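# Thread a bead onto a cord with two hands

## Task

Get one bead, any of them, onto the cord so that it sits well away from both plastic tips at the cord's ends.

## Robot and tools

Robot: two arms. left_arm carries a left hand and right_arm a right hand; the left hand is a mirror copy of the right. Each hand has sixteen hinge motors: three fingers (index, middle, ring), each with _mcp, _abd, _pip, _dip, and a thumb with thumb_cmc, thumb_axl, thumb_mcp, thumb_ipl. Fingertips carry rubber caps; the rest of the hand is hard plastic. A rigid mast sticks out near the wrist on the palm side and can strike objects.

Frames. Scene frame: origin at table-top height, halfway between the nominal arm bases; +z up, +x out across the table, +y toward left_arm. Measured bases: left_arm at (-0.035, +0.228, +0.006) m, right_arm at (-0.008, -0.276, +0.020) m, both nearly unrotated. Reported hand poses, targets, velocities and wrist-camera poses are in each arm's own base frame. Fixed cameras and the table use the scene frame. Hand point axes (right hand): +z runs along straight fingers toward the tips, +y points out of the palm face, +x points across the palm away from the thumb. On the left hand +x points toward the thumb instead. Fingers curl toward +y.

execute_actions(actions, cameras). actions is a list of actions; each action is a list of up to 15 rows, one row per 1/30 s step; if fewer than 15 rows are given, the final row is repeated. Each action lasts 0.5 s. Every row is one flat list of 48 numbers covering both arms, each in [-1, 1], always all 48 even when one arm is idle. Order: left_arm dx, dy, dz, rx, ry, rz; then the left hand's 16 motor numbers; left current_limit, speed; then right_arm dx, dy, dz, rx, ry, rz; right hand's 16 motor numbers; right current_limit, speed.

Arm numbers are offsets, not poses: displacement and rotation measured from that arm's Hand target as it was when the action began, expressed in that Hand target's own axes. Every row of one action counts from the same starting target, not from the preceding row. The next action starts from the new target, so sending the same offset again moves further. Scale: 1.0 equals 0.6 m for dx, dy, dz and 180 degrees for the rotation vector (rx, ry, rz). All zeros re-requests the current target. Orientation commands are clipped to 40 degrees from the measured one each step. The hand often stops short of its target (friction, weight, sagging elbow); resting short is not proof of contact. If it stays short, send the remaining distance as a further offset; to release a push, command back past the hand's actual position.

Hand numbers are absolute goal angles, each scaled between the hinge's two stops; 0 is not "hold". To keep a hand unchanged, send back its hand_goal, hand_current_limit and hand_speed. Brackets give degrees at +1, at -1, and the straight value. Moving toward -1: _mcp curls the finger at the knuckle (-18, +128; +0.75); _abd swings it sideways away from the thumb (-60, +60; +0.00); _pip bends the middle joint (-29, +108; +0.58); _dip the end joint (-21, +117; +0.70); thumb_cmc brings the thumb from alongside the palm round in front of it (-20, +120; +0.71); thumb_axl rolls the thumb about its own line (-27, +140; +0.68); thumb_mcp (-69, +109; +0.23) and thumb_ipl (-77, +108; +0.17) bend it.

current_limit maps -1..+1 to 0..550 mA per motor (floor 11 mA); low values make fingers weak and slow. speed maps to (speed+1)/2 of 8.5 rad/s. Starting values: current_limit +0.4, speed -0.6; settings persist until changed. A finger only squeezes while its goal lies past the object's surface.

cameras: list of names from cam_high, cam_low, cam_left_wrist, cam_right_wrist, or ["all"]. An empty actions list returns images of all cameras by default; otherwise none unless requested. Unknown names invalidate the call.

Results: end_effector_position (m) and end_effector_quat_wxyz per arm, Hand target (the clipped last command, base for the next offsets), joint positions, velocities (may read "within noise"), joint torques (include arm weight, noisy, offsets), some step-wise positions, motor temperatures. Per hand motor, in the same 16-motor order: hand_goal, hand_measured, hand_current_ma (positive pushes toward -1), hand_state (moving, goal, blocked, overload), plus hand_current_limit and hand_speed.

zoom_image(camera, region): enlarges part of that camera's most recent full image; region [x0, y0, x1, y1] in pixels, top-left origin, at most 504 by 504. Images are 672x504.

read_manual(section): only licence texts; no motion.

finished_scene(scene): pass the current scene's number; ends it irreversibly. The bead must stay threaded without the robot.

Cautions: a motor drawing 495 mA or more for 5 s in total shuts off for 10 s and lets go. Motors at 85 °C give MOTOR HOT; at 100 °C the arm drops and stalls 30-60 s. Holding loads or straining at unreachable poses heats motors, also while idle. Never let anything leave the table, drop parts, or release moving ones. Avoid slamming fixed or heavy things and hard pushes. Keep the two arms and hands from colliding or gripping each other. An arm stop discards new commands while keeping the old ones active. Objects can be nudged by outside disturbances now and then.

Each tool is called after "Call:" in YAML: its name, and indented under it one key for each argument.

## Session

Call:
execute_actions:
  actions: []

Scene clock: 0.00 s.
left_arm: end_effector_position=(+0.4849, +0.1675, +0.2944) hand_goal=(+0.754, +0.000, +0.576, +0.696, +0.754, +0.000, +0.576, +0.696, +0.754, +0.000, +0.576, +0.696, +0.714, +0.678, +0.226, +0.168) hand_measured=(+0.754, +0.000, +0.576, +0.696, +0.754, +0.000, +0.576, +0.696, +0.754, +0.000, +0.576, +0.696, +0.714, +0.678, +0.226, +0.168) hand_current_ma=(+0, +0, +0, +0, +0, +0, +0, +0, +0, +0, +0, +0, +0, +0, +0, +0) hand_state=(goal, goal, goal, goal, goal, goal, goal, goal, goal, goal, goal, goal, goal, goal, goal, goal) hand_current_limit=0.40 hand_speed=-0.60 end_effector_quat_wxyz=(+0.007, +0.604, +0.796, +0.037) | right_arm: end_effector_position=(+0.1954, -0.1736, +0.2445) hand_goal=(+0.754, +0.000, +0.576, +0.696, +0.754, +0.000, +0.576, +0.696, +0.754, +0.000, +0.576, +0.696, +0.714, +0.678, +0.226, +0.168) hand_measured=(+0.754, +0.000, +0.576, +0.696, +0.754, +0.000, +0.576, +0.696, +0.754, +0.000, +0.576, +0.696, +0.714, +0.678, +0.226, +0.168) hand_current_ma=(+0, +0, +0, +0, +0, +0, +0, +0, +0, +0, +0, +0, +0, +0, +0, +0) hand_state=(goal, goal, goal, goal, goal, goal, goal, goal, goal, goal, goal, goal, goal, goal, goal, goal) hand_current_limit=0.40 hand_speed=-0.60 end_effector_quat_wxyz=(+0.092, +0.896, +0.074, +0.427)
Joint positions: left_arm=[0.279 1.413 1.464 -1.555 -0.033 0.008] | right_arm=[-0.772 0.279 0.547 -1.044 -0.49 0.843]
Joint velocities: within noise
Joint torques (N m): no reading
Motor temperatures (°C): left_arm=[23 23 21 23 20 22] | right_arm=[22 21 21 21 23 22]
Heat: left arm: hottest waist 23 °C; right arm: hottest wrist yaw 23 °C.
Hand target: left_arm +0.4898, +0.1689, +0.3111; +0.017, +0.603, +0.796, +0.051 | right_arm +0.1972, -0.1753, +0.2647; +0.105, +0.889, +0.079, +0.438

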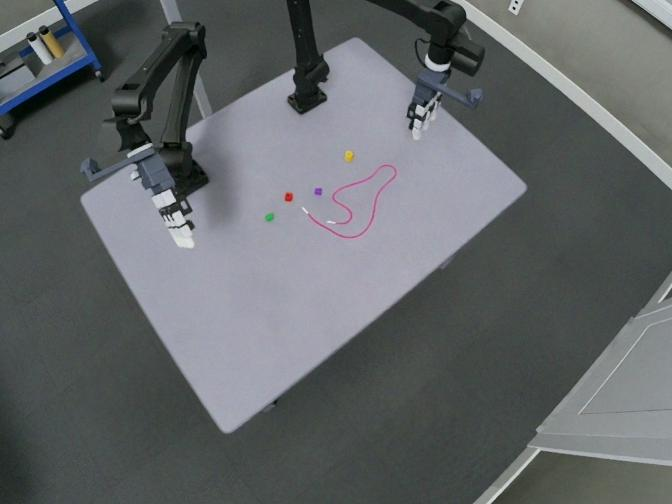

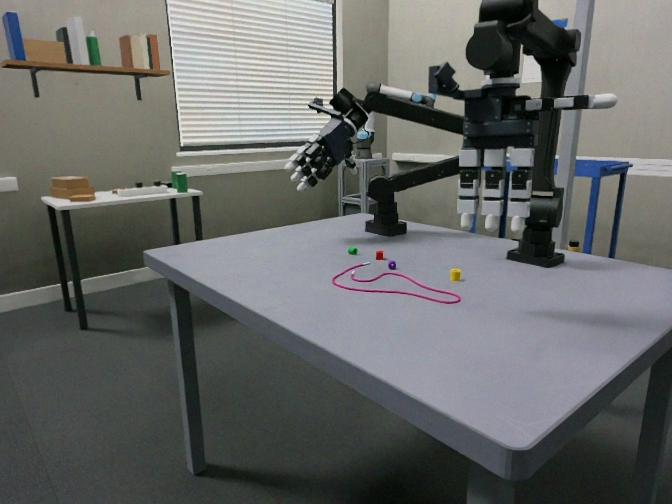

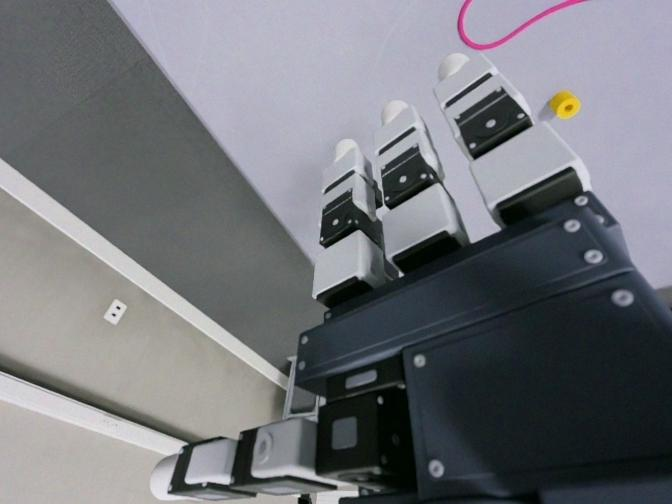

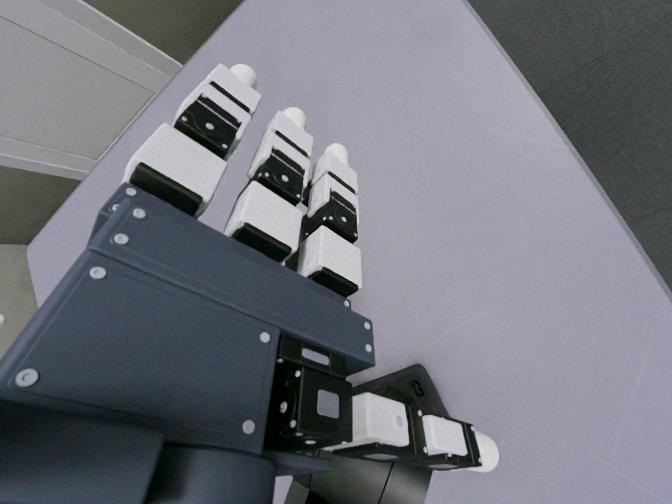

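Call:
zoom_image:
  camera: "cam_high"
  region: [240, 130, 420, 265]

Call:
zoom_image:
  camera: "cam_low"
  region: [310, 220, 490, 330]

Scaled by 2.800 from the camera's 672x504 image, which has a finer 960x720 frame.

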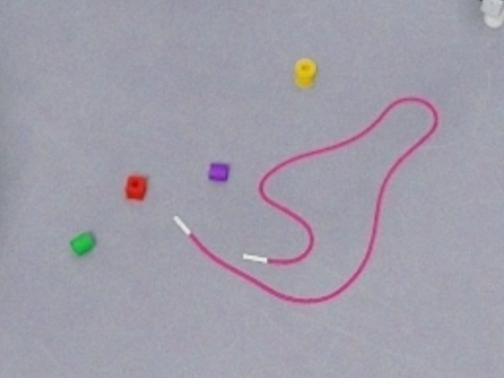

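Scaled by 2.800 from the camera's 672x504 image, which has a finer 960x720 frame.

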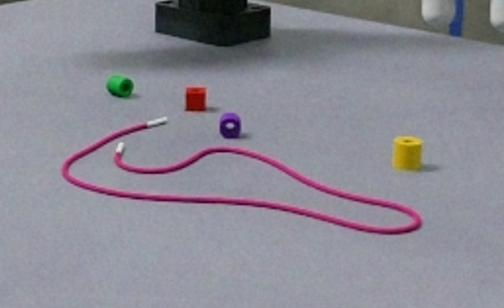

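Call:
zoom_image:
  camera: "cam_high"
  region: [260, 180, 340, 240]

Call:
zoom_image:
  camera: "cam_low"
  region: [340, 240, 420, 300]

Call:
zoom_image:
  camera: "cam_left_wrist"
  region: [310, 40, 470, 160]

Scaled by 6.300 from the camera's 672x504 image, which has a finer 960x720 frame.

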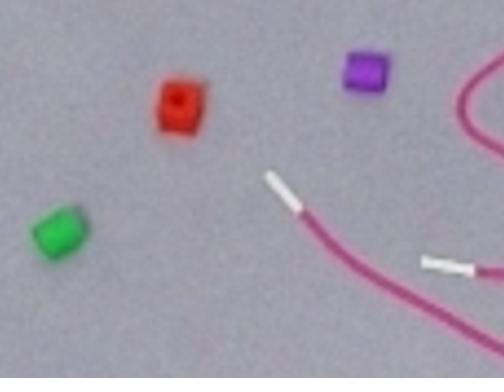

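Scaled by 6.300 from the camera's 672x504 image, which has a finer 960x720 frame.

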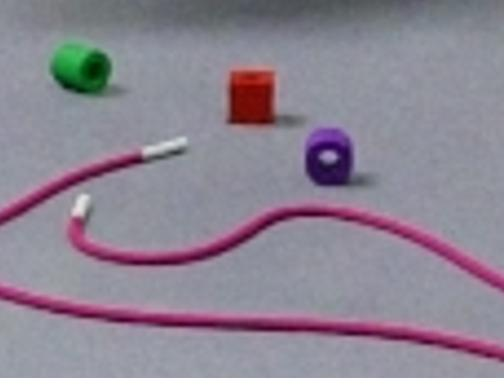

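Scaled by 3.150 from the camera's 672x504 image, which has a finer 960x720 frame.

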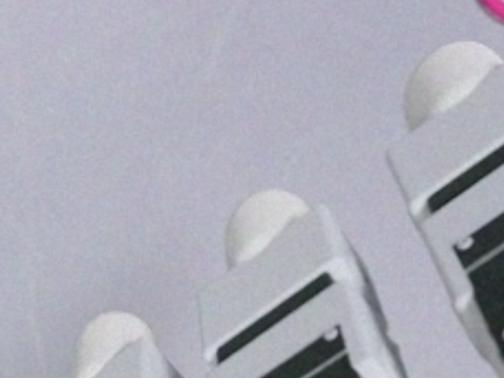

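Call:
execute_actions:
  actions:
    - [[0,0,0,0,0,0,0.754,0,0.576,0.696,0.754,0,0.576,0.696,0.754,0,0.576,0.696,0.714,0.678,0.226,0.168,0.4,-0.6,0.027,-0.057,0.014,0,0,0,0.754,0,0.576,0.696,0.754,0,0.576,0.696,-0.068,0,-0.299,-0.174,0.714,0.678,0.226,0.168,0.4,-0.6],[0,0,0,0,0,0,0.754,0,0.576,0.696,0.754,0,0.576,0.696,0.754,0,0.576,0.696,0.714,0.678,0.226,0.168,0.4,-0.6,0.054,-0.113,0.028,0,0,0,0.754,0,0.576,0.696,0.754,0,0.576,0.696,-0.068,0,-0.299,-0.174,0.714,0.678,0.226,0.168,0.4,-0.6]]
    - [[0,0,0,0,0,0,0.754,0,0.576,0.696,0.754,0,0.576,0.696,0.754,0,0.576,0.696,0.714,0.678,0.226,0.168,0.4,-0.6,0.027,-0.057,0.014,0,0,0,0.754,0,0.576,0.696,0.754,0,0.576,0.696,-0.068,0,-0.299,-0.174,0.714,0.678,0.226,0.168,0.4,-0.6],[0,0,0,0,0,0,0.754,0,0.576,0.696,0.754,0,0.576,0.696,0.754,0,0.576,0.696,0.714,0.678,0.226,0.168,0.4,-0.6,0.054,-0.113,0.028,0,0,0,0.754,0,0.576,0.696,0.754,0,0.576,0.696,-0.068,0,-0.299,-0.174,0.714,0.678,0.226,0.168,0.4,-0.6]]
  cameras: []

Scene clock: 243.93 s.
left_arm: end_effector_position=(+0.4849, +0.1675, +0.2944) hand_goal=(+0.754, +0.000, +0.576, +0.696, +0.754, +0.000, +0.576, +0.696, +0.754, +0.000, +0.576, +0.696, +0.714, +0.678, +0.226, +0.168) hand_measured=(+0.754, +0.000, +0.576, +0.696, +0.754, +0.000, +0.576, +0.696, +0.754, +0.000, +0.576, +0.696, +0.714, +0.678, +0.224, +0.168) hand_current_ma=(+0, +0, +0, +0, +0, +0, +0, +0, +0, +0, +0, +0, +0, +0, -1, +0) hand_state=(goal, goal, goal, goal, goal, goal, goal, goal, goal, goal, goal, goal, goal, goal, goal, goal) hand_current_limit=0.40 hand_speed=-0.60 end_effector_quat_wxyz=(+0.007, +0.604, +0.796, +0.037) | right_arm: end_effector_position=(+0.2500, -0.0383, +0.2385) hand_goal=(+0.754, +0.000, +0.576, +0.696, +0.754, +0.000, +0.576, +0.696, -0.068, +0.000, -0.298, -0.174, +0.714, +0.678, +0.226, +0.168) hand_measured=(+0.756, +0.002, +0.576, +0.696, +0.756, +0.002, +0.576, +0.696, -0.052, +0.002, -0.294, -0.172, +0.714, +0.678, +0.226, +0.168) hand_current_ma=(+2, +2, +1, +0, +2, +2, +1, +0, +37, +2, +7, +4, +0, -1, -1, +0) hand_state=(goal, goal, goal, goal, goal, goal, goal, goal, goal, goal, goal, goal, goal, goal, goal, goal) hand_current_limit=0.40 hand_speed=-0.60 end_effector_quat_wxyz=(+0.111, +0.897, +0.097, +0.417)
Joint positions: left_arm=[0.279 1.413 1.464 -1.555 -0.033 0.008] | right_arm=[0.514 0.45 0.547 -0.896 0.502 1.663]
Joint torques (N m): left_arm=[0.79 -13.92 8.95 0.34 -0.12 0.02] | right_arm=[0.5 2.2 13.72 3.51 0.63 -0.02]
Motor temperatures (°C): left_arm=[23 28 33 23 20 22] | right_arm=[22 21 54 22 23 23]
Heat: left arm: hottest elbow 33 °C; right arm: hottest elbow 54 °C.
Hand target: left_arm +0.4898, +0.1689, +0.3111; +0.017, +0.603, +0.796, +0.051 | right_arm +0.2566, -0.0333, +0.2595; +0.105, +0.889, +0.079, +0.438
Off the commanded pose: left_arm 0.017 m, 2 deg | right_arm 0.023 m, 3 deg.
Step readings (end_effector_position of left_arm | right_arm):
0: (+0.4849, +0.1675, +0.2944) | (+0.1954, -0.1736, +0.2445)
1: (+0.4849, +0.1675, +0.2944) | (+0.1951, -0.1738, +0.2444)
2: (+0.4849, +0.1675, +0.2944) | (+0.1941, -0.1741, +0.2440)
4: (+0.4849, +0.1675, +0.2944) | (+0.1974, -0.1653, +0.2446)
8: (+0.4849, +0.1675, +0.2944) | (+0.2139, -0.1273, +0.2523)
15: (+0.4849, +0.1675, +0.2944) | (+0.2205, -0.1098, +0.2602)
16: (+0.4849, +0.1675, +0.2944) | (+0.2207, -0.1090, +0.2607)
17: (+0.4849, +0.1675, +0.2944) | (+0.2219, -0.1063, +0.2605)
19: (+0.4849, +0.1675, +0.2944) | (+0.2278, -0.0931, +0.2591)
23: (+0.4849, +0.1675, +0.2944) | (+0.2420, -0.0564, +0.2558)
30: (+0.4849, +0.1675, +0.2944) | (+0.2516, -0.0384, +0.2482)
No camera images: "cameras" was empty.

Call:
execute_actions:
  actions:
    - [[0,0,0,0,0,0,0.754,0,0.576,0.696,0.754,0,0.576,0.696,0.754,0,0.576,0.696,0.714,0.678,0.226,0.168,0.4,-0.6,0.027,-0.057,0.014,0,0,0,0.754,0,0.576,0.696,0.754,0,0.576,0.696,-0.068,0,-0.299,-0.174,0.714,0.678,0.226,0.168,0.4,-0.6],[0,0,0,0,0,0,0.754,0,0.576,0.696,0.754,0,0.576,0.696,0.754,0,0.576,0.696,0.714,0.678,0.226,0.168,0.4,-0.6,0.054,-0.113,0.028,0,0,0,0.754,0,0.576,0.696,0.754,0,0.576,0.696,-0.068,0,-0.299,-0.174,0.714,0.678,0.226,0.168,0.4,-0.6]]
    - [[0,0,0,0,0,0,0.754,0,0.576,0.696,0.754,0,0.576,0.696,0.754,0,0.576,0.696,0.714,0.678,0.226,0.168,0.4,-0.6,0.027,-0.057,0.014,0,0,0,0.754,0,0.576,0.696,0.754,0,0.576,0.696,-0.068,0,-0.299,-0.174,0.714,0.678,0.226,0.168,0.4,-0.6],[0,0,0,0,0,0,0.754,0,0.576,0.696,0.754,0,0.576,0.696,0.754,0,0.576,0.696,0.714,0.678,0.226,0.168,0.4,-0.6,0.054,-0.113,0.028,0,0,0,0.754,0,0.576,0.696,0.754,0,0.576,0.696,-0.068,0,-0.299,-0.174,0.714,0.678,0.226,0.168,0.4,-0.6]]
    - [[0,0,0,0,0,0,0.754,0,0.576,0.696,0.754,0,0.576,0.696,0.754,0,0.576,0.696,0.714,0.678,0.226,0.168,0.4,-0.6,0.054,-0.113,0.028,0,0,0,0.754,0,0.576,0.696,0.754,0,0.576,0.696,-0.068,0,-0.299,-0.174,0.714,0.678,0.226,0.168,0.4,-0.6]]
    - [[0,0,0,0,0,0,0.754,0,0.576,0.696,0.754,0,0.576,0.696,0.754,0,0.576,0.696,0.714,0.678,0.226,0.168,0.4,-0.6,0.054,-0.113,0.028,0.06,-0.037,-0.09,0.754,0,0.576,0.696,0.754,0,0.576,0.696,-0.068,0,-0.299,-0.174,0.714,0.678,0.226,0.168,0.4,-0.6]]
    - [[0,0,0,0,0,0,0.754,0,0.576,0.696,0.754,0,0.576,0.696,0.754,0,0.576,0.696,0.714,0.678,0.226,0.168,0.4,-0.6,0,0,0,0.06,-0.037,-0.09,0.754,0,0.576,0.696,0.754,0,0.576,0.696,-0.068,0,-0.299,-0.174,0.714,0.678,0.226,0.168,0.4,-0.6]]
    - [[0,0,0,0,0,0,0.754,0,0.576,0.696,0.754,0,0.576,0.696,0.754,0,0.576,0.696,0.714,0.678,0.226,0.168,0.4,-0.6,0,0,0,0.06,-0.037,-0.09,0.754,0,0.576,0.696,0.754,0,0.576,0.696,-0.068,0,-0.299,-0.174,0.714,0.678,0.226,0.168,0.4,-0.6]]
    - [[0,0,0,0,0,0,0.754,0,0.576,0.696,0.754,0,0.576,0.696,0.754,0,0.576,0.696,0.714,0.678,0.226,0.168,0.4,-0.6,0,0,0,0.06,-0.037,-0.09,0.754,0,0.576,0.696,0.754,0,0.576,0.696,-0.068,0,-0.299,-0.174,0.714,0.678,0.226,0.168,0.4,-0.6]]
    - [[0,0,0,0,0,0,0.754,0,0.576,0.696,0.754,0,0.576,0.696,0.754,0,0.576,0.696,0.714,0.678,0.226,0.168,0.4,-0.6,0,0,0,0.034,-0.02,-0.049,0.754,0,0.576,0.696,0.754,0,0.576,0.696,-0.068,0,-0.299,-0.174,0.714,0.678,0.226,0.168,0.4,-0.6]]

Scene clock: 277.37 s.
left_arm: end_effector_position=(+0.4849, +0.1675, +0.2944) hand_goal=(+0.754, +0.000, +0.576, +0.696, +0.754, +0.000, +0.576, +0.696, +0.754, +0.000, +0.576, +0.696, +0.714, +0.678, +0.226, +0.168) hand_measured=(+0.754, +0.000, +0.576, +0.696, +0.754, +0.000, +0.576, +0.696, +0.754, +0.000, +0.576, +0.696, +0.714, +0.678, +0.224, +0.168) hand_current_ma=(+0, +0, +0, +0, +0, +0, +0, +0, +0, +0, +0, +0, +0, +0, -1, +0) hand_state=(goal, goal, goal, goal, goal, goal, goal, goal, goal, goal, goal, goal, goal, goal, goal, goal) hand_current_limit=0.40 hand_speed=-0.60 end_effector_quat_wxyz=(+0.007, +0.604, +0.796, +0.037) | right_arm: end_effector_position=(+0.3614, +0.2444, +0.2317) hand_goal=(+0.754, +0.000, +0.576, +0.696, +0.754, +0.000, +0.576, +0.696, -0.068, +0.000, -0.298, -0.174, +0.714, +0.678, +0.226, +0.168) hand_measured=(+0.754, +0.002, +0.576, +0.696, +0.754, +0.002, +0.576, +0.696, -0.058, +0.002, -0.294, -0.172, +0.716, +0.678, +0.224, +0.168) hand_current_ma=(+0, +2, +1, +0, +0, +2, +1, +0, +20, +2, +6, +4, +3, -1, -4, +0) hand_state=(goal, goal, goal, goal, goal, goal, goal, goal, goal, goal, goal, goal, goal, goal, goal, goal) hand_current_limit=0.40 hand_speed=-0.60 end_effector_quat_wxyz=(+0.002, +0.707, +0.707, -0.015)
Joint positions: left_arm=[0.279 1.413 1.464 -1.555 -0.033 0.008] | right_arm=[0.772 1.367 1.275 -1.51 0.005 0.772]
Joint torques (N m): left_arm=[0.73 -13.98 8.96 0.35 -0.12 0.02] | right_arm=[-1.73 -8.64 13.75 0.16 0.03 -0.16]
Motor temperatures (°C): left_arm=[23 28 34 23 20 22] | right_arm=[22 21 56 22 24 23]
Heat: left arm: hottest elbow 34 °C; right arm: hottest elbow 56 °C.
Hand target: left_arm +0.4898, +0.1689, +0.3111; +0.017, +0.603, +0.796, +0.051 | right_arm +0.3753, +0.2506, +0.2491; +0.000, +0.708, +0.707, -0.001
Off the commanded pose: left_arm 0.017 m, 2 deg | right_arm 0.023 m, 2 deg.
Step readings (end_effector_position of left_arm | right_arm):
0: (+0.4849, +0.1675, +0.2944) | (+0.2500, -0.0383, +0.2384)
1: (+0.4849, +0.1675, +0.2944) | (+0.2498, -0.0385, +0.2387)
2: (+0.4849, +0.1675, +0.2944) | (+0.2495, -0.0391, +0.2399)
4: (+0.4849, +0.1675, +0.2944) | (+0.2526, -0.0307, +0.2411)
8: (+0.4849, +0.1675, +0.2944) | (+0.2673, +0.0134, +0.2346)
15: (+0.4849, +0.1675, +0.2944) | (+0.2745, +0.0282, +0.2256)
16: (+0.4849, +0.1675, +0.2944) | (+0.2744, +0.0280, +0.2263)
17: (+0.4849, +0.1675, +0.2944) | (+0.2748, +0.0285, +0.2279)
19: (+0.4849, +0.1675, +0.2944) | (+0.2787, +0.0365, +0.2329)
23: (+0.4849, +0.1675, +0.2944) | (+0.2951, +0.0792, +0.2370)
30: (+0.4849, +0.1675, +0.2944) | (+0.3030, +0.0973, +0.2285)
31: (+0.4849, +0.1675, +0.2944) | (+0.3031, +0.0973, +0.2291)
32: (+0.4849, +0.1675, +0.2944) | (+0.3040, +0.0989, +0.2308)
34: (+0.4849, +0.1675, +0.2944) | (+0.3096, +0.1098, +0.2353)
38: (+0.4849, +0.1675, +0.2944) | (+0.3267, +0.1505, +0.2367)
45: (+0.4849, +0.1675, +0.2944) | (+0.3331, +0.1650, +0.2281)
46: (+0.4849, +0.1675, +0.2944) | (+0.3334, +0.1659, +0.2283)
47: (+0.4849, +0.1675, +0.2944) | (+0.3346, +0.1713, +0.2265)
49: (+0.4849, +0.1675, +0.2944) | (+0.3400, +0.1864, +0.2259)
53: (+0.4849, +0.1675, +0.2944) | (+0.3548, +0.2232, +0.2298)
60: (+0.4849, +0.1675, +0.2944) | (+0.3628, +0.2374, +0.2268)
61: (+0.4849, +0.1675, +0.2944) | (+0.3626, +0.2379, +0.2259)
62: (+0.4849, +0.1675, +0.2944) | (+0.3613, +0.2415, +0.2223)
64: (+0.4849, +0.1675, +0.2944) | (+0.3589, +0.2465, +0.2162)
68: (+0.4849, +0.1675, +0.2944) | (+0.3562, +0.2463, +0.2106)
75: (+0.4849, +0.1675, +0.2944) | (+0.3603, +0.2427, +0.2163)
76: (+0.4849, +0.1675, +0.2944) | (+0.3607, +0.2434, +0.2168)
77: (+0.4849, +0.1675, +0.2944) | (+0.3597, +0.2456, +0.2153)
79: (+0.4849, +0.1675, +0.2944) | (+0.3568, +0.2477, +0.2127)
83: (+0.4849, +0.1675, +0.2944) | (+0.3553, +0.2439, +0.2138)
90: (+0.4849, +0.1675, +0.2944) | (+0.3609, +0.2422, +0.2204)
91: (+0.4849, +0.1675, +0.2944) | (+0.3610, +0.2428, +0.2208)
92: (+0.4849, +0.1675, +0.2944) | (+0.3593, +0.2443, +0.2203)
94: (+0.4849, +0.1675, +0.2944) | (+0.3546, +0.2449, +0.2203)
98: (+0.4849, +0.1675, +0.2944) | (+0.3547, +0.2407, +0.2275)
105: (+0.4849, +0.1675, +0.2944) | (+0.3611, +0.2417, +0.2332)
106: (+0.4849, +0.1675, +0.2944) | (+0.3613, +0.2419, +0.2326)
107: (+0.4849, +0.1675, +0.2944) | (+0.3603, +0.2423, +0.2315)
109: (+0.4849, +0.1675, +0.2944) | (+0.3581, +0.2427, +0.2299)
113: (+0.4849, +0.1675, +0.2944) | (+0.3591, +0.2426, +0.2296)
120: (+0.4849, +0.1675, +0.2944) | (+0.3613, +0.2427, +0.2307)

Call:
execute_actions:
  actions: []
  cameras: ["cam_right_wrist","cam_low","cam_high"]

Call:
zoom_image:
  camera: "cam_right_wrist"
  region: [180, 0, 430, 200]

Scene clock: 282.27 s.
left_arm: end_effector_position=(+0.4849, +0.1675, +0.2944) hand_goal=(+0.754, +0.000, +0.576, +0.696, +0.754, +0.000, +0.576, +0.696, +0.754, +0.000, +0.576, +0.696, +0.714, +0.678, +0.226, +0.168) hand_measured=(+0.754, +0.000, +0.576, +0.696, +0.754, +0.000, +0.576, +0.696, +0.754, +0.000, +0.576, +0.696, +0.714, +0.678, +0.224, +0.168) hand_current_ma=(+0, +0, +0, +0, +0, +0, +0, +0, +0, +0, +0, +0, +0, +0, -1, +0) hand_state=(goal, goal, goal, goal, goal, goal, goal, goal, goal, goal, goal, goal, goal, goal, goal, goal) hand_current_limit=0.40 hand_speed=-0.60 end_effector_quat_wxyz=(+0.007, +0.604, +0.796, +0.037) | right_arm: end_effector_position=(+0.3615, +0.2445, +0.2317) hand_goal=(+0.754, +0.000, +0.576, +0.696, +0.754, +0.000, +0.576, +0.696, -0.068, +0.000, -0.298, -0.174, +0.714, +0.678, +0.226, +0.168) hand_measured=(+0.754, +0.002, +0.576, +0.696, +0.754, +0.002, +0.576, +0.696, -0.058, +0.002, -0.294, -0.172, +0.716, +0.678, +0.224, +0.168) hand_current_ma=(+0, +2, +1, +0, +0, +2, +1, +0, +20, +2, +6, +4, +3, -1, -4, +0) hand_state=(goal, goal, goal, goal, goal, goal, goal, goal, goal, goal, goal, goal, goal, goal, goal, goal) hand_current_limit=0.40 hand_speed=-0.60 end_effector_quat_wxyz=(+0.002, +0.707, +0.707, -0.015)
Joint positions: left_arm=[0.279 1.413 1.464 -1.555 -0.033 0.008] | right_arm=[0.772 1.367 1.275 -1.51 0.005 0.771]
Joint velocities: within noise
Joint torques (N m): left_arm=[0.73 -13.92 8.96 0.35 -0.13 0.02] | right_arm=[-1.79 -8.64 13.75 0.18 0.03 -0.14]
Motor temperatures (°C): left_arm=[23 28 34 23 20 22] | right_arm=[22 21 56 22 23 23]
Heat: left arm: hottest elbow 34 °C; right arm: hottest elbow 56 °C.
Hand target: left_arm +0.4898, +0.1689, +0.3111; +0.017, +0.603, +0.796, +0.051 | right_arm +0.3754, +0.2507, +0.2491; +0.000, +0.708, +0.707, -0.001
Off the commanded pose: left_arm 0.017 m, 2 deg | right_arm 0.023 m, 2 deg.
camera_calibration:
cam_right_wrist: T_world_to_cam=[[0.673671, -0.738999, -0.00693974, -0.0301697], [-0.483557, -0.447872, 0.752053, 0.0624778], [-0.558874, -0.50328, -0.659066, 0.605893], [0, 0, 0, 1]] pos_world=[0.389154, 0.310621, 0.352127]
Images, in order (width x height): cam_high 672x504, cam_low 672x504, cam_right_wrist 672x504.

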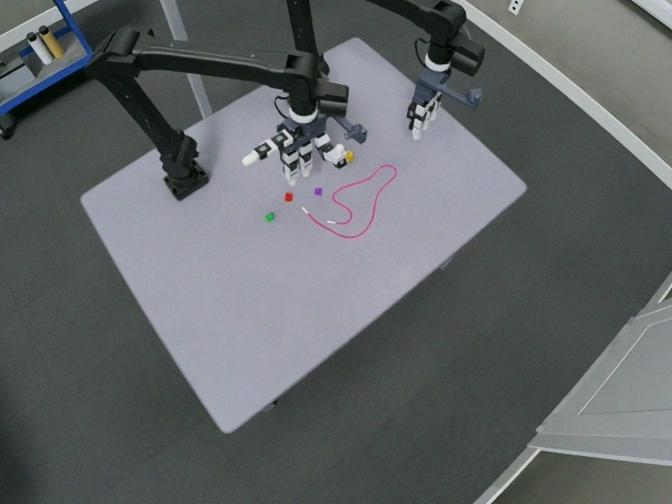

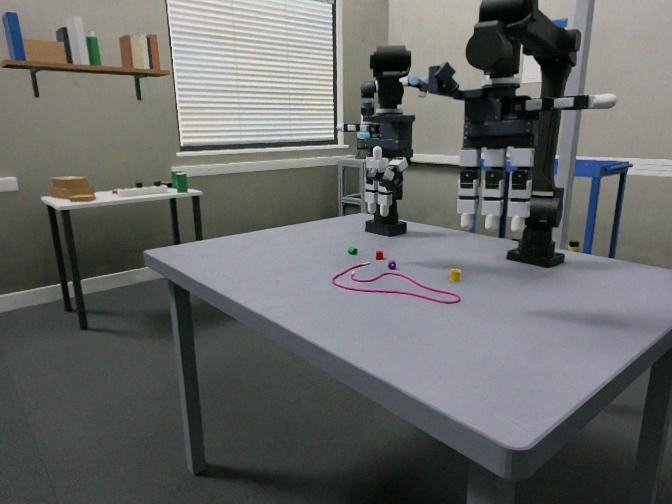

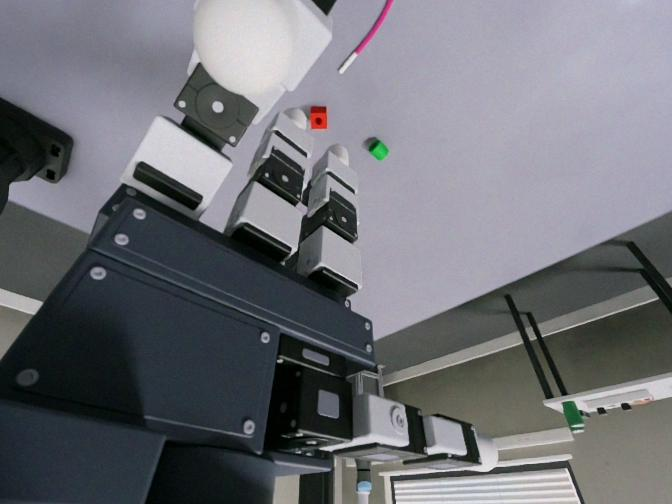

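Scaled by 2.016 from the camera's 672x504 image, which has a finer 960x720 frame.

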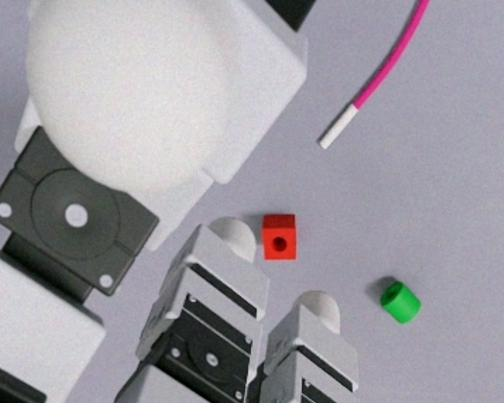

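Call:
execute_actions:
  actions:
    - [[0,0,0,0,0,0,0.754,0,0.576,0.696,0.754,0,0.576,0.696,0.754,0,0.576,0.696,0.714,0.678,0.226,0.168,0.4,-0.6,0.003,0.01,0.04,0,0,0,0.754,0,0.576,0.696,0.754,0,0.576,0.696,0.85,0,-0.95,-0.2,0.714,0.678,0.226,0.168,0.4,-0.6],[0,0,0,0,0,0,0.754,0,0.576,0.696,0.754,0,0.576,0.696,0.754,0,0.576,0.696,0.714,0.678,0.226,0.168,0.4,-0.6,0.006,0.02,0.08,0,0,0,0.754,0,0.576,0.696,0.754,0,0.576,0.696,0.85,0,-0.95,-0.2,0.714,0.678,0.226,0.168,0.4,-0.6]]
    - [[0,0,0,0,0,0,0.754,0,0.576,0.696,0.754,0,0.576,0.696,0.754,0,0.576,0.696,0.714,0.678,0.226,0.168,0.4,-0.6,0,0,0.04,0,0,0,0.754,0,0.576,0.696,0.754,0,0.576,0.696,0.85,0,-0.95,-0.2,0.714,0.678,0.226,0.168,0.4,-0.6],[0,0,0,0,0,0,0.754,0,0.576,0.696,0.754,0,0.576,0.696,0.754,0,0.576,0.696,0.714,0.678,0.226,0.168,0.4,-0.6,0,0,0.08,0,0,0,0.754,0,0.576,0.696,0.754,0,0.576,0.696,0.85,0,-0.95,-0.2,0.714,0.678,0.226,0.168,0.4,-0.6]]
  cameras: ["all"]

Call:
zoom_image:
  camera: "cam_right_wrist"
  region: [200, 0, 500, 200]

Call:
zoom_image:
  camera: "cam_low"
  region: [330, 190, 450, 290]

Scene clock: 324.77 s.
left_arm: end_effector_position=(+0.4849, +0.1675, +0.2944) hand_goal=(+0.754, +0.000, +0.576, +0.696, +0.754, +0.000, +0.576, +0.696, +0.754, +0.000, +0.576, +0.696, +0.714, +0.678, +0.226, +0.168) hand_measured=(+0.754, +0.000, +0.576, +0.696, +0.754, +0.000, +0.576, +0.696, +0.754, +0.000, +0.576, +0.696, +0.714, +0.678, +0.224, +0.168) hand_current_ma=(+0, +0, +0, +0, +0, +0, +0, +0, +0, +0, +0, +0, +0, +0, -1, +0) hand_state=(goal, goal, goal, goal, goal, goal, goal, goal, goal, goal, goal, goal, goal, goal, goal, goal) hand_current_limit=0.40 hand_speed=-0.60 end_effector_quat_wxyz=(+0.007, +0.604, +0.796, +0.037) | right_arm: end_effector_position=(+0.3787, +0.2537, +0.1504) hand_goal=(+0.754, +0.000, +0.576, +0.696, +0.754, +0.000, +0.576, +0.696, +0.850, +0.000, -0.950, -0.200, +0.714, +0.678, +0.226, +0.168) hand_measured=(+0.754, +0.002, +0.576, +0.696, +0.754, +0.002, +0.576, +0.696, +0.848, +0.002, -0.942, -0.198, +0.716, +0.678, +0.224, +0.168) hand_current_ma=(+0, +2, +1, +0, +0, +2, +1, +0, -3, +2, +12, +4, +3, -1, -4, +0) hand_state=(goal, goal, goal, goal, goal, goal, goal, goal, goal, goal, goal, goal, goal, goal, goal, goal) hand_current_limit=0.40 hand_speed=-0.60 end_effector_quat_wxyz=(+0.001, +0.706, +0.708, -0.011)
Joint positions: left_arm=[0.279 1.413 1.464 -1.555 -0.033 0.008] | right_arm=[0.757 1.453 1.144 -1.284 0.003 0.756]
Joint torques (N m): left_arm=[0.73 -13.92 8.95 0.35 -0.12 0.02] | right_arm=[-1.73 -10.4 9.42 1.33 0.03 -0.14]
Motor temperatures (°C): left_arm=[23 28 34 23 20 22] | right_arm=[22 23 56 22 23 23]
Heat: left arm: hottest elbow 34 °C; right arm: hottest elbow 56 °C.
Hand target: left_arm +0.4898, +0.1689, +0.3111; +0.017, +0.603, +0.796, +0.051 | right_arm +0.3873, +0.2542, +0.1531; +0.000, +0.708, +0.707, -0.001
Off the commanded pose: left_arm 0.017 m, 2 deg | right_arm 0.009 m, 1 deg.
Step readings (end_effector_position of left_arm | right_arm):
0: (+0.4849, +0.1675, +0.2944) | (+0.3615, +0.2445, +0.2317)
1: (+0.4849, +0.1675, +0.2944) | (+0.3615, +0.2445, +0.2316)
2: (+0.4849, +0.1675, +0.2944) | (+0.3618, +0.2446, +0.2315)
4: (+0.4849, +0.1675, +0.2944) | (+0.3658, +0.2477, +0.2299)
8: (+0.4849, +0.1675, +0.2944) | (+0.3765, +0.2539, +0.2187)
15: (+0.4849, +0.1675, +0.2944) | (+0.3786, +0.2533, +0.1983)
16: (+0.4849, +0.1675, +0.2944) | (+0.3789, +0.2536, +0.1981)
17: (+0.4849, +0.1675, +0.2944) | (+0.3795, +0.2542, +0.1971)
19: (+0.4849, +0.1675, +0.2944) | (+0.3817, +0.2563, +0.1906)
23: (+0.4849, +0.1675, +0.2944) | (+0.3781, +0.2531, +0.1665)
30: (+0.4849, +0.1675, +0.2944) | (+0.3781, +0.2532, +0.1502)
camera_calibration:
cam_right_wrist: T_world_to_cam=[[0.674251, -0.738437, -0.0097911, -0.0354863], [-0.486583, -0.454183, 0.746294, 0.139843], [-0.555538, -0.498426, -0.665544, 0.56501], [0, 0, 0, 1]] pos_world=[0.405856, 0.318925, 0.271327]

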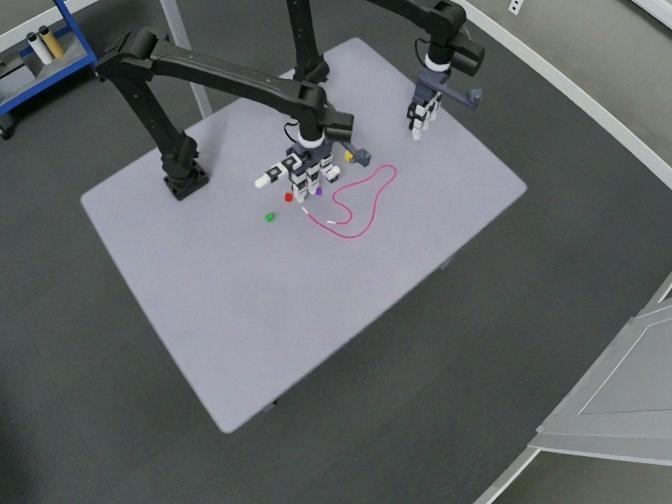

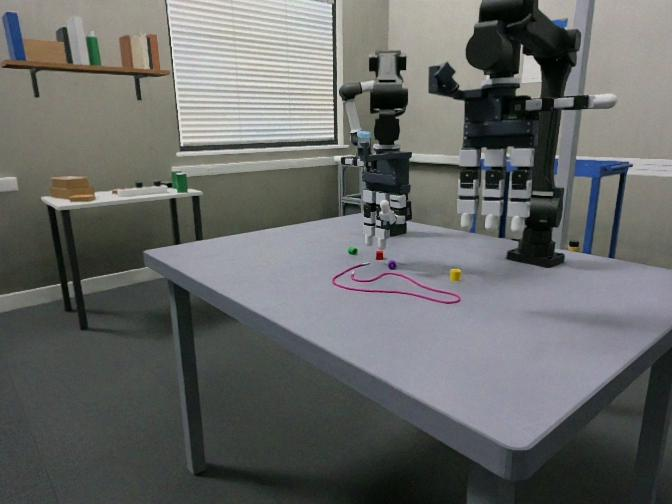

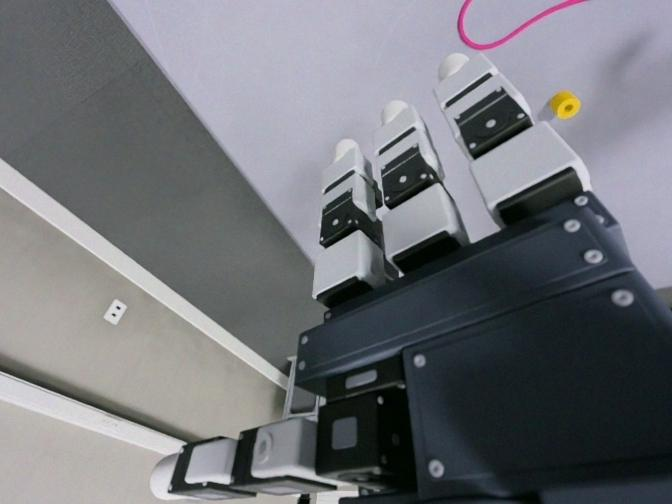

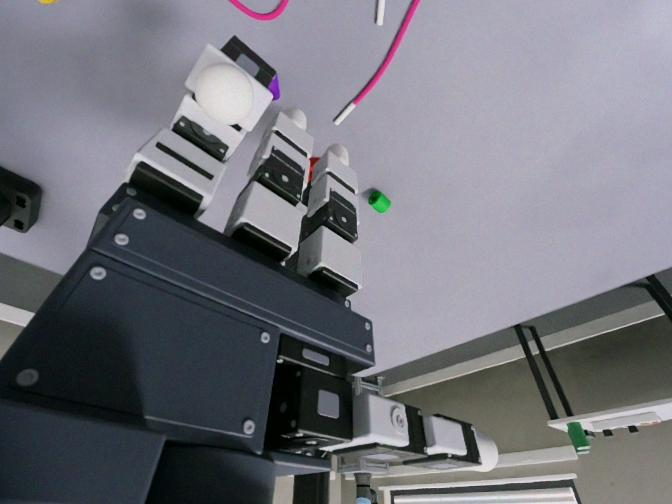

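Scaled by 1.680 from the camera's 672x504 image, which has a finer 960x720 frame.

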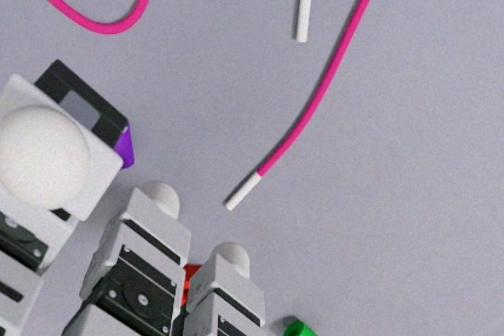

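Scaled by 4.200 from the camera's 672x504 image, which has a finer 960x720 frame.

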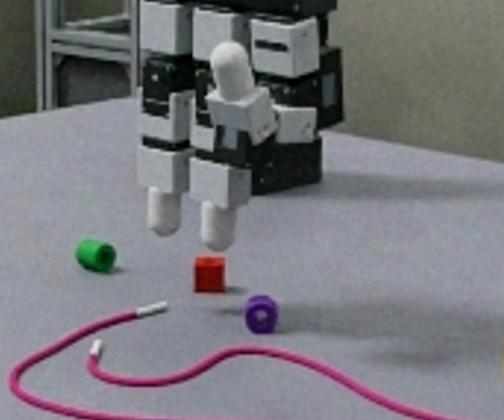

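Call:
execute_actions:
  actions:
    - [[0,0,0,0,0,0,0.754,0,0.576,0.696,0.754,0,0.576,0.696,0.754,0,0.576,0.696,0.714,0.678,0.226,0.168,0.4,-0.6,-0.038,0.028,0.035,0,0,0,0.754,0,0.576,0.696,0.754,0,0.576,0.696,0.85,0,-0.95,-0.2,0.714,0.678,0.226,0.168,0.4,-0.6]]
  cameras: ["all"]

Call:
zoom_image:
  camera: "cam_right_wrist"
  region: [240, 60, 420, 200]

Call:
zoom_image:
  camera: "cam_low"
  region: [330, 210, 430, 290]

Call:
zoom_image:
  camera: "cam_high"
  region: [270, 160, 370, 240]

Scene clock: 364.20 s.
left_arm: end_effector_position=(+0.4849, +0.1675, +0.2944) hand_goal=(+0.754, +0.000, +0.576, +0.696, +0.754, +0.000, +0.576, +0.696, +0.754, +0.000, +0.576, +0.696, +0.714, +0.678, +0.226, +0.168) hand_measured=(+0.754, +0.000, +0.576, +0.696, +0.754, +0.000, +0.576, +0.696, +0.754, +0.000, +0.576, +0.696, +0.714, +0.678, +0.224, +0.168) hand_current_ma=(+0, +0, +0, +0, +0, +0, +0, +0, +0, +0, +0, +0, +0, +0, -1, +0) hand_state=(goal, goal, goal, goal, goal, goal, goal, goal, goal, goal, goal, goal, goal, goal, goal, goal) hand_current_limit=0.40 hand_speed=-0.60 end_effector_quat_wxyz=(+0.007, +0.604, +0.796, +0.037) | right_arm: end_effector_position=(+0.3985, +0.2285, +0.1345) hand_goal=(+0.754, +0.000, +0.576, +0.696, +0.754, +0.000, +0.576, +0.696, +0.850, +0.000, -0.950, -0.200, +0.714, +0.678, +0.226, +0.168) hand_measured=(+0.754, +0.002, +0.576, +0.696, +0.754, +0.002, +0.576, +0.696, +0.848, +0.002, -0.942, -0.198, +0.716, +0.678, +0.224, +0.168) hand_current_ma=(+0, +2, +1, +0, +0, +2, +1, +0, -3, +2, +12, +4, +3, -1, -4, +0) hand_state=(goal, goal, goal, goal, goal, goal, goal, goal, goal, goal, goal, goal, goal, goal, goal, goal) hand_current_limit=0.40 hand_speed=-0.60 end_effector_quat_wxyz=(+0.001, +0.710, +0.704, -0.005)
Joint positions: left_arm=[0.279 1.413 1.464 -1.555 -0.033 0.008] | right_arm=[0.679 1.457 1.104 -1.227 0.003 0.688]
Joint torques (N m): left_arm=[0.73 -13.98 8.95 0.35 -0.12 0.03] | right_arm=[-0.91 -9.7 9.03 1.4 0.03 -0.15]
Motor temperatures (°C): left_arm=[23 28 35 23 20 22] | right_arm=[22 22 44 22 23 23]
Heat: left arm: hottest elbow 35 °C; right arm: hottest elbow 44 °C.
Hand target: left_arm +0.4898, +0.1689, +0.3111; +0.017, +0.603, +0.796, +0.051 | right_arm +0.4041, +0.2313, +0.1322; +0.000, +0.708, +0.707, -0.001
Off the commanded pose: left_arm 0.017 m, 2 deg | right_arm 0.007 m, 1 deg.
Step readings (end_effector_position of left_arm | right_arm):
0: (+0.4849, +0.1675, +0.2944) | (+0.3787, +0.2537, +0.1504)
1: (+0.4849, +0.1675, +0.2944) | (+0.3789, +0.2538, +0.1504)
2: (+0.4849, +0.1675, +0.2944) | (+0.3800, +0.2536, +0.1495)
4: (+0.4849, +0.1675, +0.2944) | (+0.3842, +0.2508, +0.1466)
8: (+0.4849, +0.1675, +0.2944) | (+0.3924, +0.2342, +0.1376)
15: (+0.4849, +0.1675, +0.2944) | (+0.3981, +0.2278, +0.1344)
camera_calibration:
cam_right_wrist: T_world_to_cam=[[0.666695, -0.745254, -0.0106874, -0.0629206], [-0.497641, -0.455767, 0.73799, 0.155693], [-0.554861, -0.486696, -0.674726, 0.551187], [0, 0, 0, 1]] pos_world=[0.425261, 0.292329, 0.256328]

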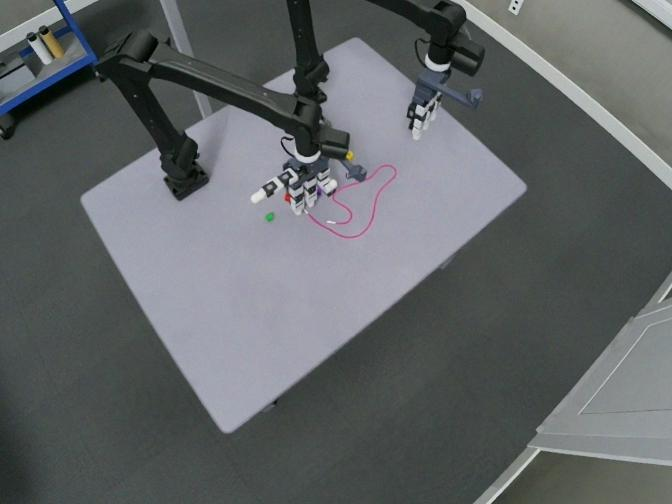

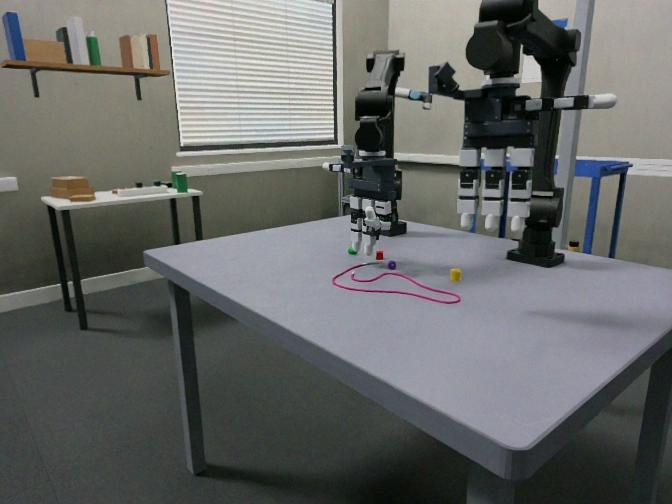

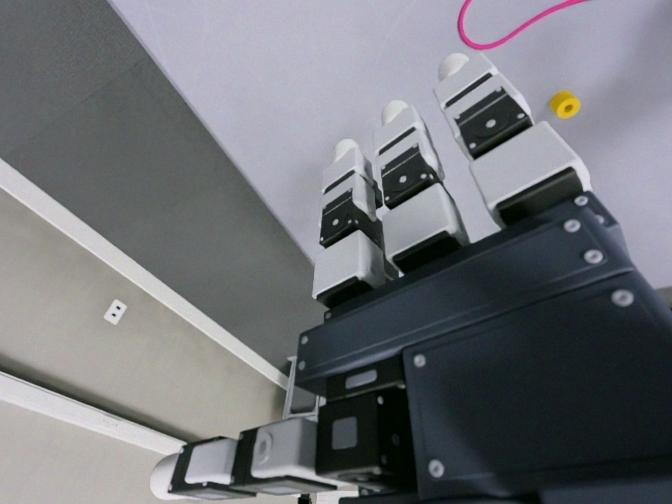

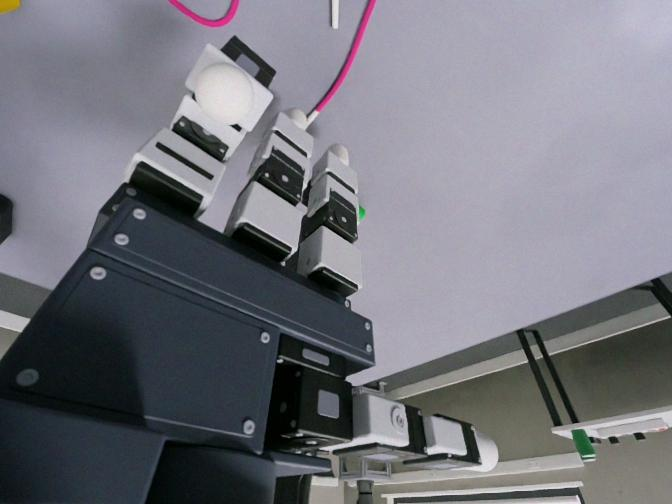

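Scaled by 2.800 from the camera's 672x504 image, which has a finer 960x720 frame.

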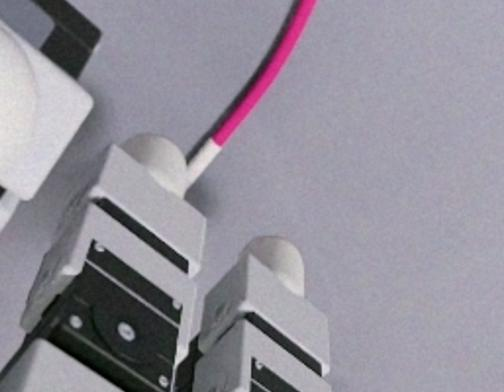

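Scaled by 5.040 from the camera's 672x504 image, which has a finer 960x720 frame.

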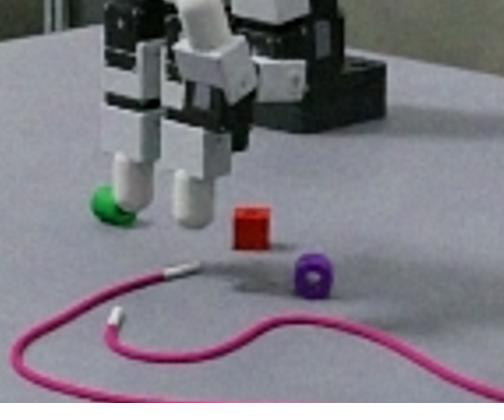

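Scaled by 5.040 from the camera's 672x504 image, which has a finer 960x720 frame.

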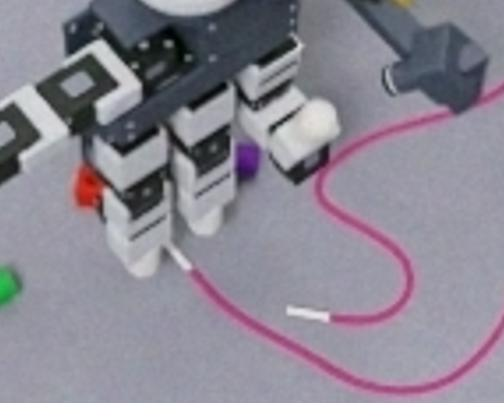

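Call:
execute_actions:
  actions:
    - [[0,0,0,0,0,0,0.754,0,0.576,0.696,0.754,0,0.576,0.696,0.754,0,0.576,0.696,0.714,0.678,0.226,0.168,0.4,-0.6,0.006,0.01,0.0,0,0,0,0.754,0,0.576,0.696,0.754,0,0.576,0.696,0.85,0,-0.95,-0.2,0.714,0.678,0.226,0.168,0.4,-0.6]]
    - [[0,0,0,0,0,0,0.754,0,0.576,0.696,0.754,0,0.576,0.696,0.754,0,0.576,0.696,0.714,0.678,0.226,0.168,0.4,-0.6,0,0,0.035,0,0,0,0.754,0,0.576,0.696,0.754,0,0.576,0.696,0.85,0,-0.95,-0.2,0.714,0.678,0.226,0.168,0.4,-0.6]]
  cameras: ["cam_right_wrist","cam_low","cam_high"]

Call:
zoom_image:
  camera: "cam_right_wrist"
  region: [240, 60, 420, 200]

Call:
zoom_image:
  camera: "cam_low"
  region: [330, 210, 430, 290]

Call:
zoom_image:
  camera: "cam_high"
  region: [270, 160, 370, 240]

Scene clock: 405.80 s.
left_arm: end_effector_position=(+0.4849, +0.1675, +0.2944) hand_goal=(+0.754, +0.000, +0.576, +0.696, +0.754, +0.000, +0.576, +0.696, +0.754, +0.000, +0.576, +0.696, +0.714, +0.678, +0.226, +0.168) hand_measured=(+0.754, +0.000, +0.576, +0.696, +0.754, +0.000, +0.576, +0.696, +0.754, +0.000, +0.576, +0.696, +0.714, +0.678, +0.224, +0.168) hand_current_ma=(+0, +0, +0, +0, +0, +0, +0, +0, +0, +0, +0, +0, +0, +0, -1, +0) hand_state=(goal, goal, goal, goal, goal, goal, goal, goal, goal, goal, goal, goal, goal, goal, goal, goal) hand_current_limit=0.40 hand_speed=-0.60 end_effector_quat_wxyz=(+0.007, +0.604, +0.796, +0.037) | right_arm: end_effector_position=(+0.4042, +0.2334, +0.1129) hand_goal=(+0.754, +0.000, +0.576, +0.696, +0.754, +0.000, +0.576, +0.696, +0.850, +0.000, -0.950, -0.200, +0.714, +0.678, +0.226, +0.168) hand_measured=(+0.754, +0.002, +0.576, +0.696, +0.754, +0.002, +0.576, +0.696, +0.848, +0.002, -0.942, -0.198, +0.716, +0.678, +0.224, +0.168) hand_current_ma=(+0, +2, +1, +0, +0, +2, +1, +0, -3, +2, +12, +4, +3, -1, -4, +0) hand_state=(goal, goal, goal, goal, goal, goal, goal, goal, goal, goal, goal, goal, goal, goal, goal, goal) hand_current_limit=0.40 hand_speed=-0.60 end_effector_quat_wxyz=(+0.001, +0.709, +0.705, -0.006)
Joint positions: left_arm=[0.279 1.413 1.464 -1.555 -0.033 0.008] | right_arm=[0.679 1.498 1.088 -1.171 0.003 0.685]
Joint torques (N m): left_arm=[0.79 -13.98 8.96 0.35 -0.12 0.02] | right_arm=[-1.08 -10.29 8.75 1.44 0.03 -0.14]
Heat: left arm: hottest elbow 35 °C; right arm: hottest elbow 42 °C.
Hand target: left_arm +0.4898, +0.1689, +0.3111; +0.017, +0.603, +0.796, +0.051 | right_arm +0.4100, +0.2348, +0.1111; +0.000, +0.708, +0.707, -0.001
Off the commanded pose: left_arm 0.017 m, 2 deg | right_arm 0.006 m, 1 deg.
Step readings (end_effector_position of left_arm | right_arm):
0: (+0.4849, +0.1675, +0.2944) | (+0.3985, +0.2286, +0.1345)
1: (+0.4849, +0.1675, +0.2944) | (+0.3985, +0.2286, +0.1345)
2: (+0.4849, +0.1675, +0.2944) | (+0.3985, +0.2286, +0.1341)
4: (+0.4849, +0.1675, +0.2944) | (+0.3985, +0.2286, +0.1332)
8: (+0.4849, +0.1675, +0.2944) | (+0.3985, +0.2287, +0.1289)
15: (+0.4849, +0.1675, +0.2944) | (+0.3985, +0.2288, +0.1262)
16: (+0.4849, +0.1675, +0.2944) | (+0.3986, +0.2288, +0.1263)
17: (+0.4849, +0.1675, +0.2944) | (+0.3994, +0.2295, +0.1263)
19: (+0.4849, +0.1675, +0.2944) | (+0.4025, +0.2320, +0.1259)
23: (+0.4849, +0.1675, +0.2944) | (+0.4058, +0.2346, +0.1208)
30: (+0.4849, +0.1675, +0.2944) | (+0.4039, +0.2332, +0.1128)
camera_calibration:
cam_right_wrist: T_world_to_cam=[[0.668922, -0.743255, -0.0107564, -0.0646895], [-0.495378, -0.456531, 0.73904, 0.175874], [-0.554206, -0.489031, -0.673576, 0.542332], [0, 0, 0, 1]] pos_world=[0.43096, 0.297429, 0.234628]
Images, in order (width x height): cam_high 672x504, cam_low 672x504, cam_right_wrist 672x504.

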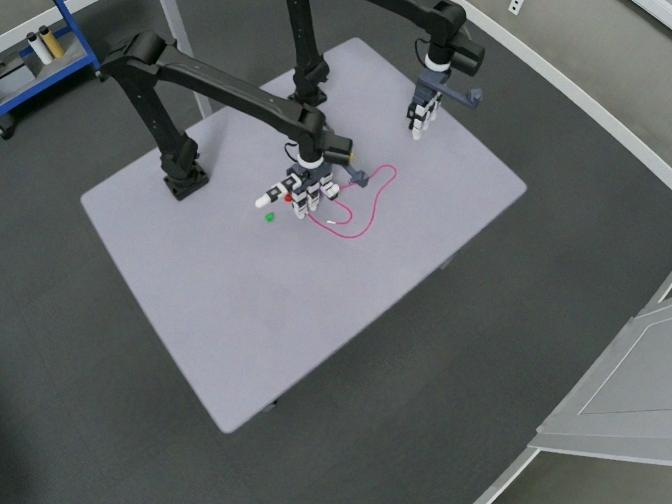

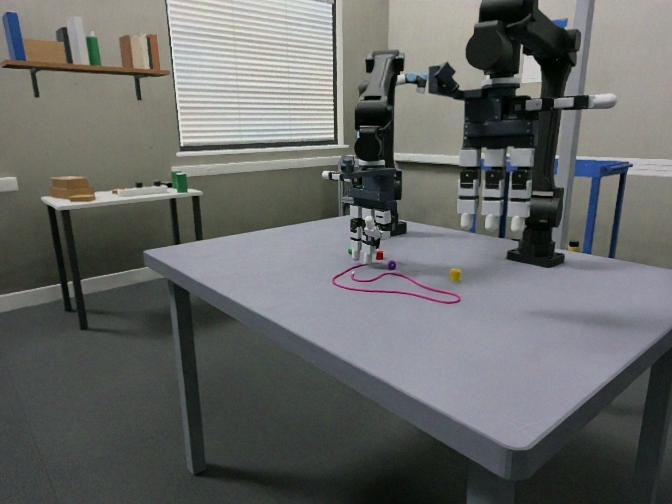

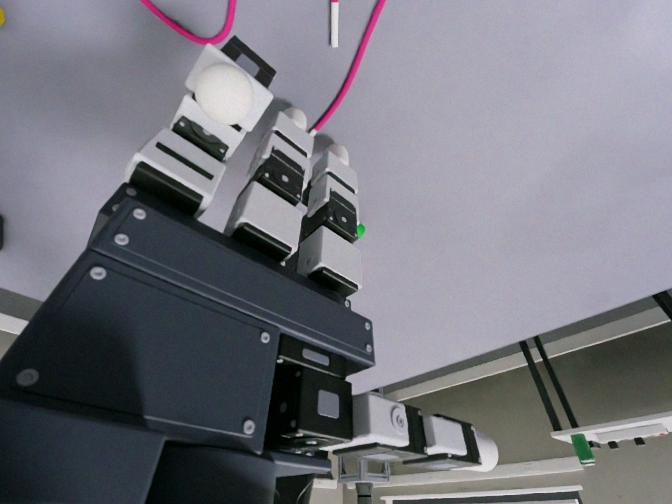

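Scaled by 2.800 from the camera's 672x504 image, which has a finer 960x720 frame.

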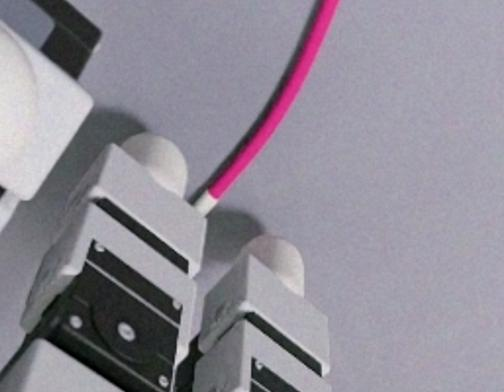

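Scaled by 5.040 from the camera's 672x504 image, which has a finer 960x720 frame.

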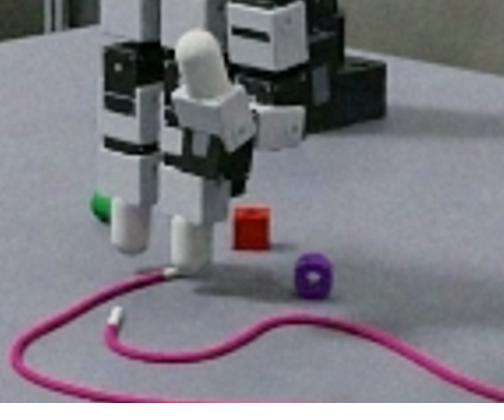

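Scaled by 5.040 from the camera's 672x504 image, which has a finer 960x720 frame.

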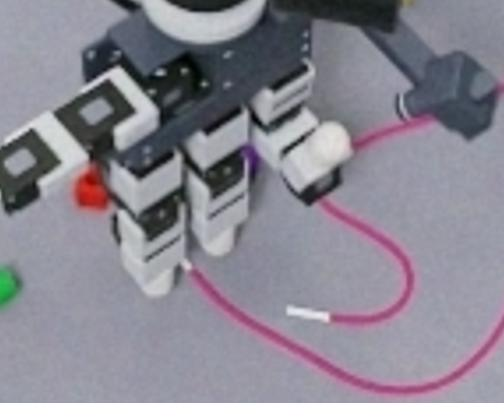

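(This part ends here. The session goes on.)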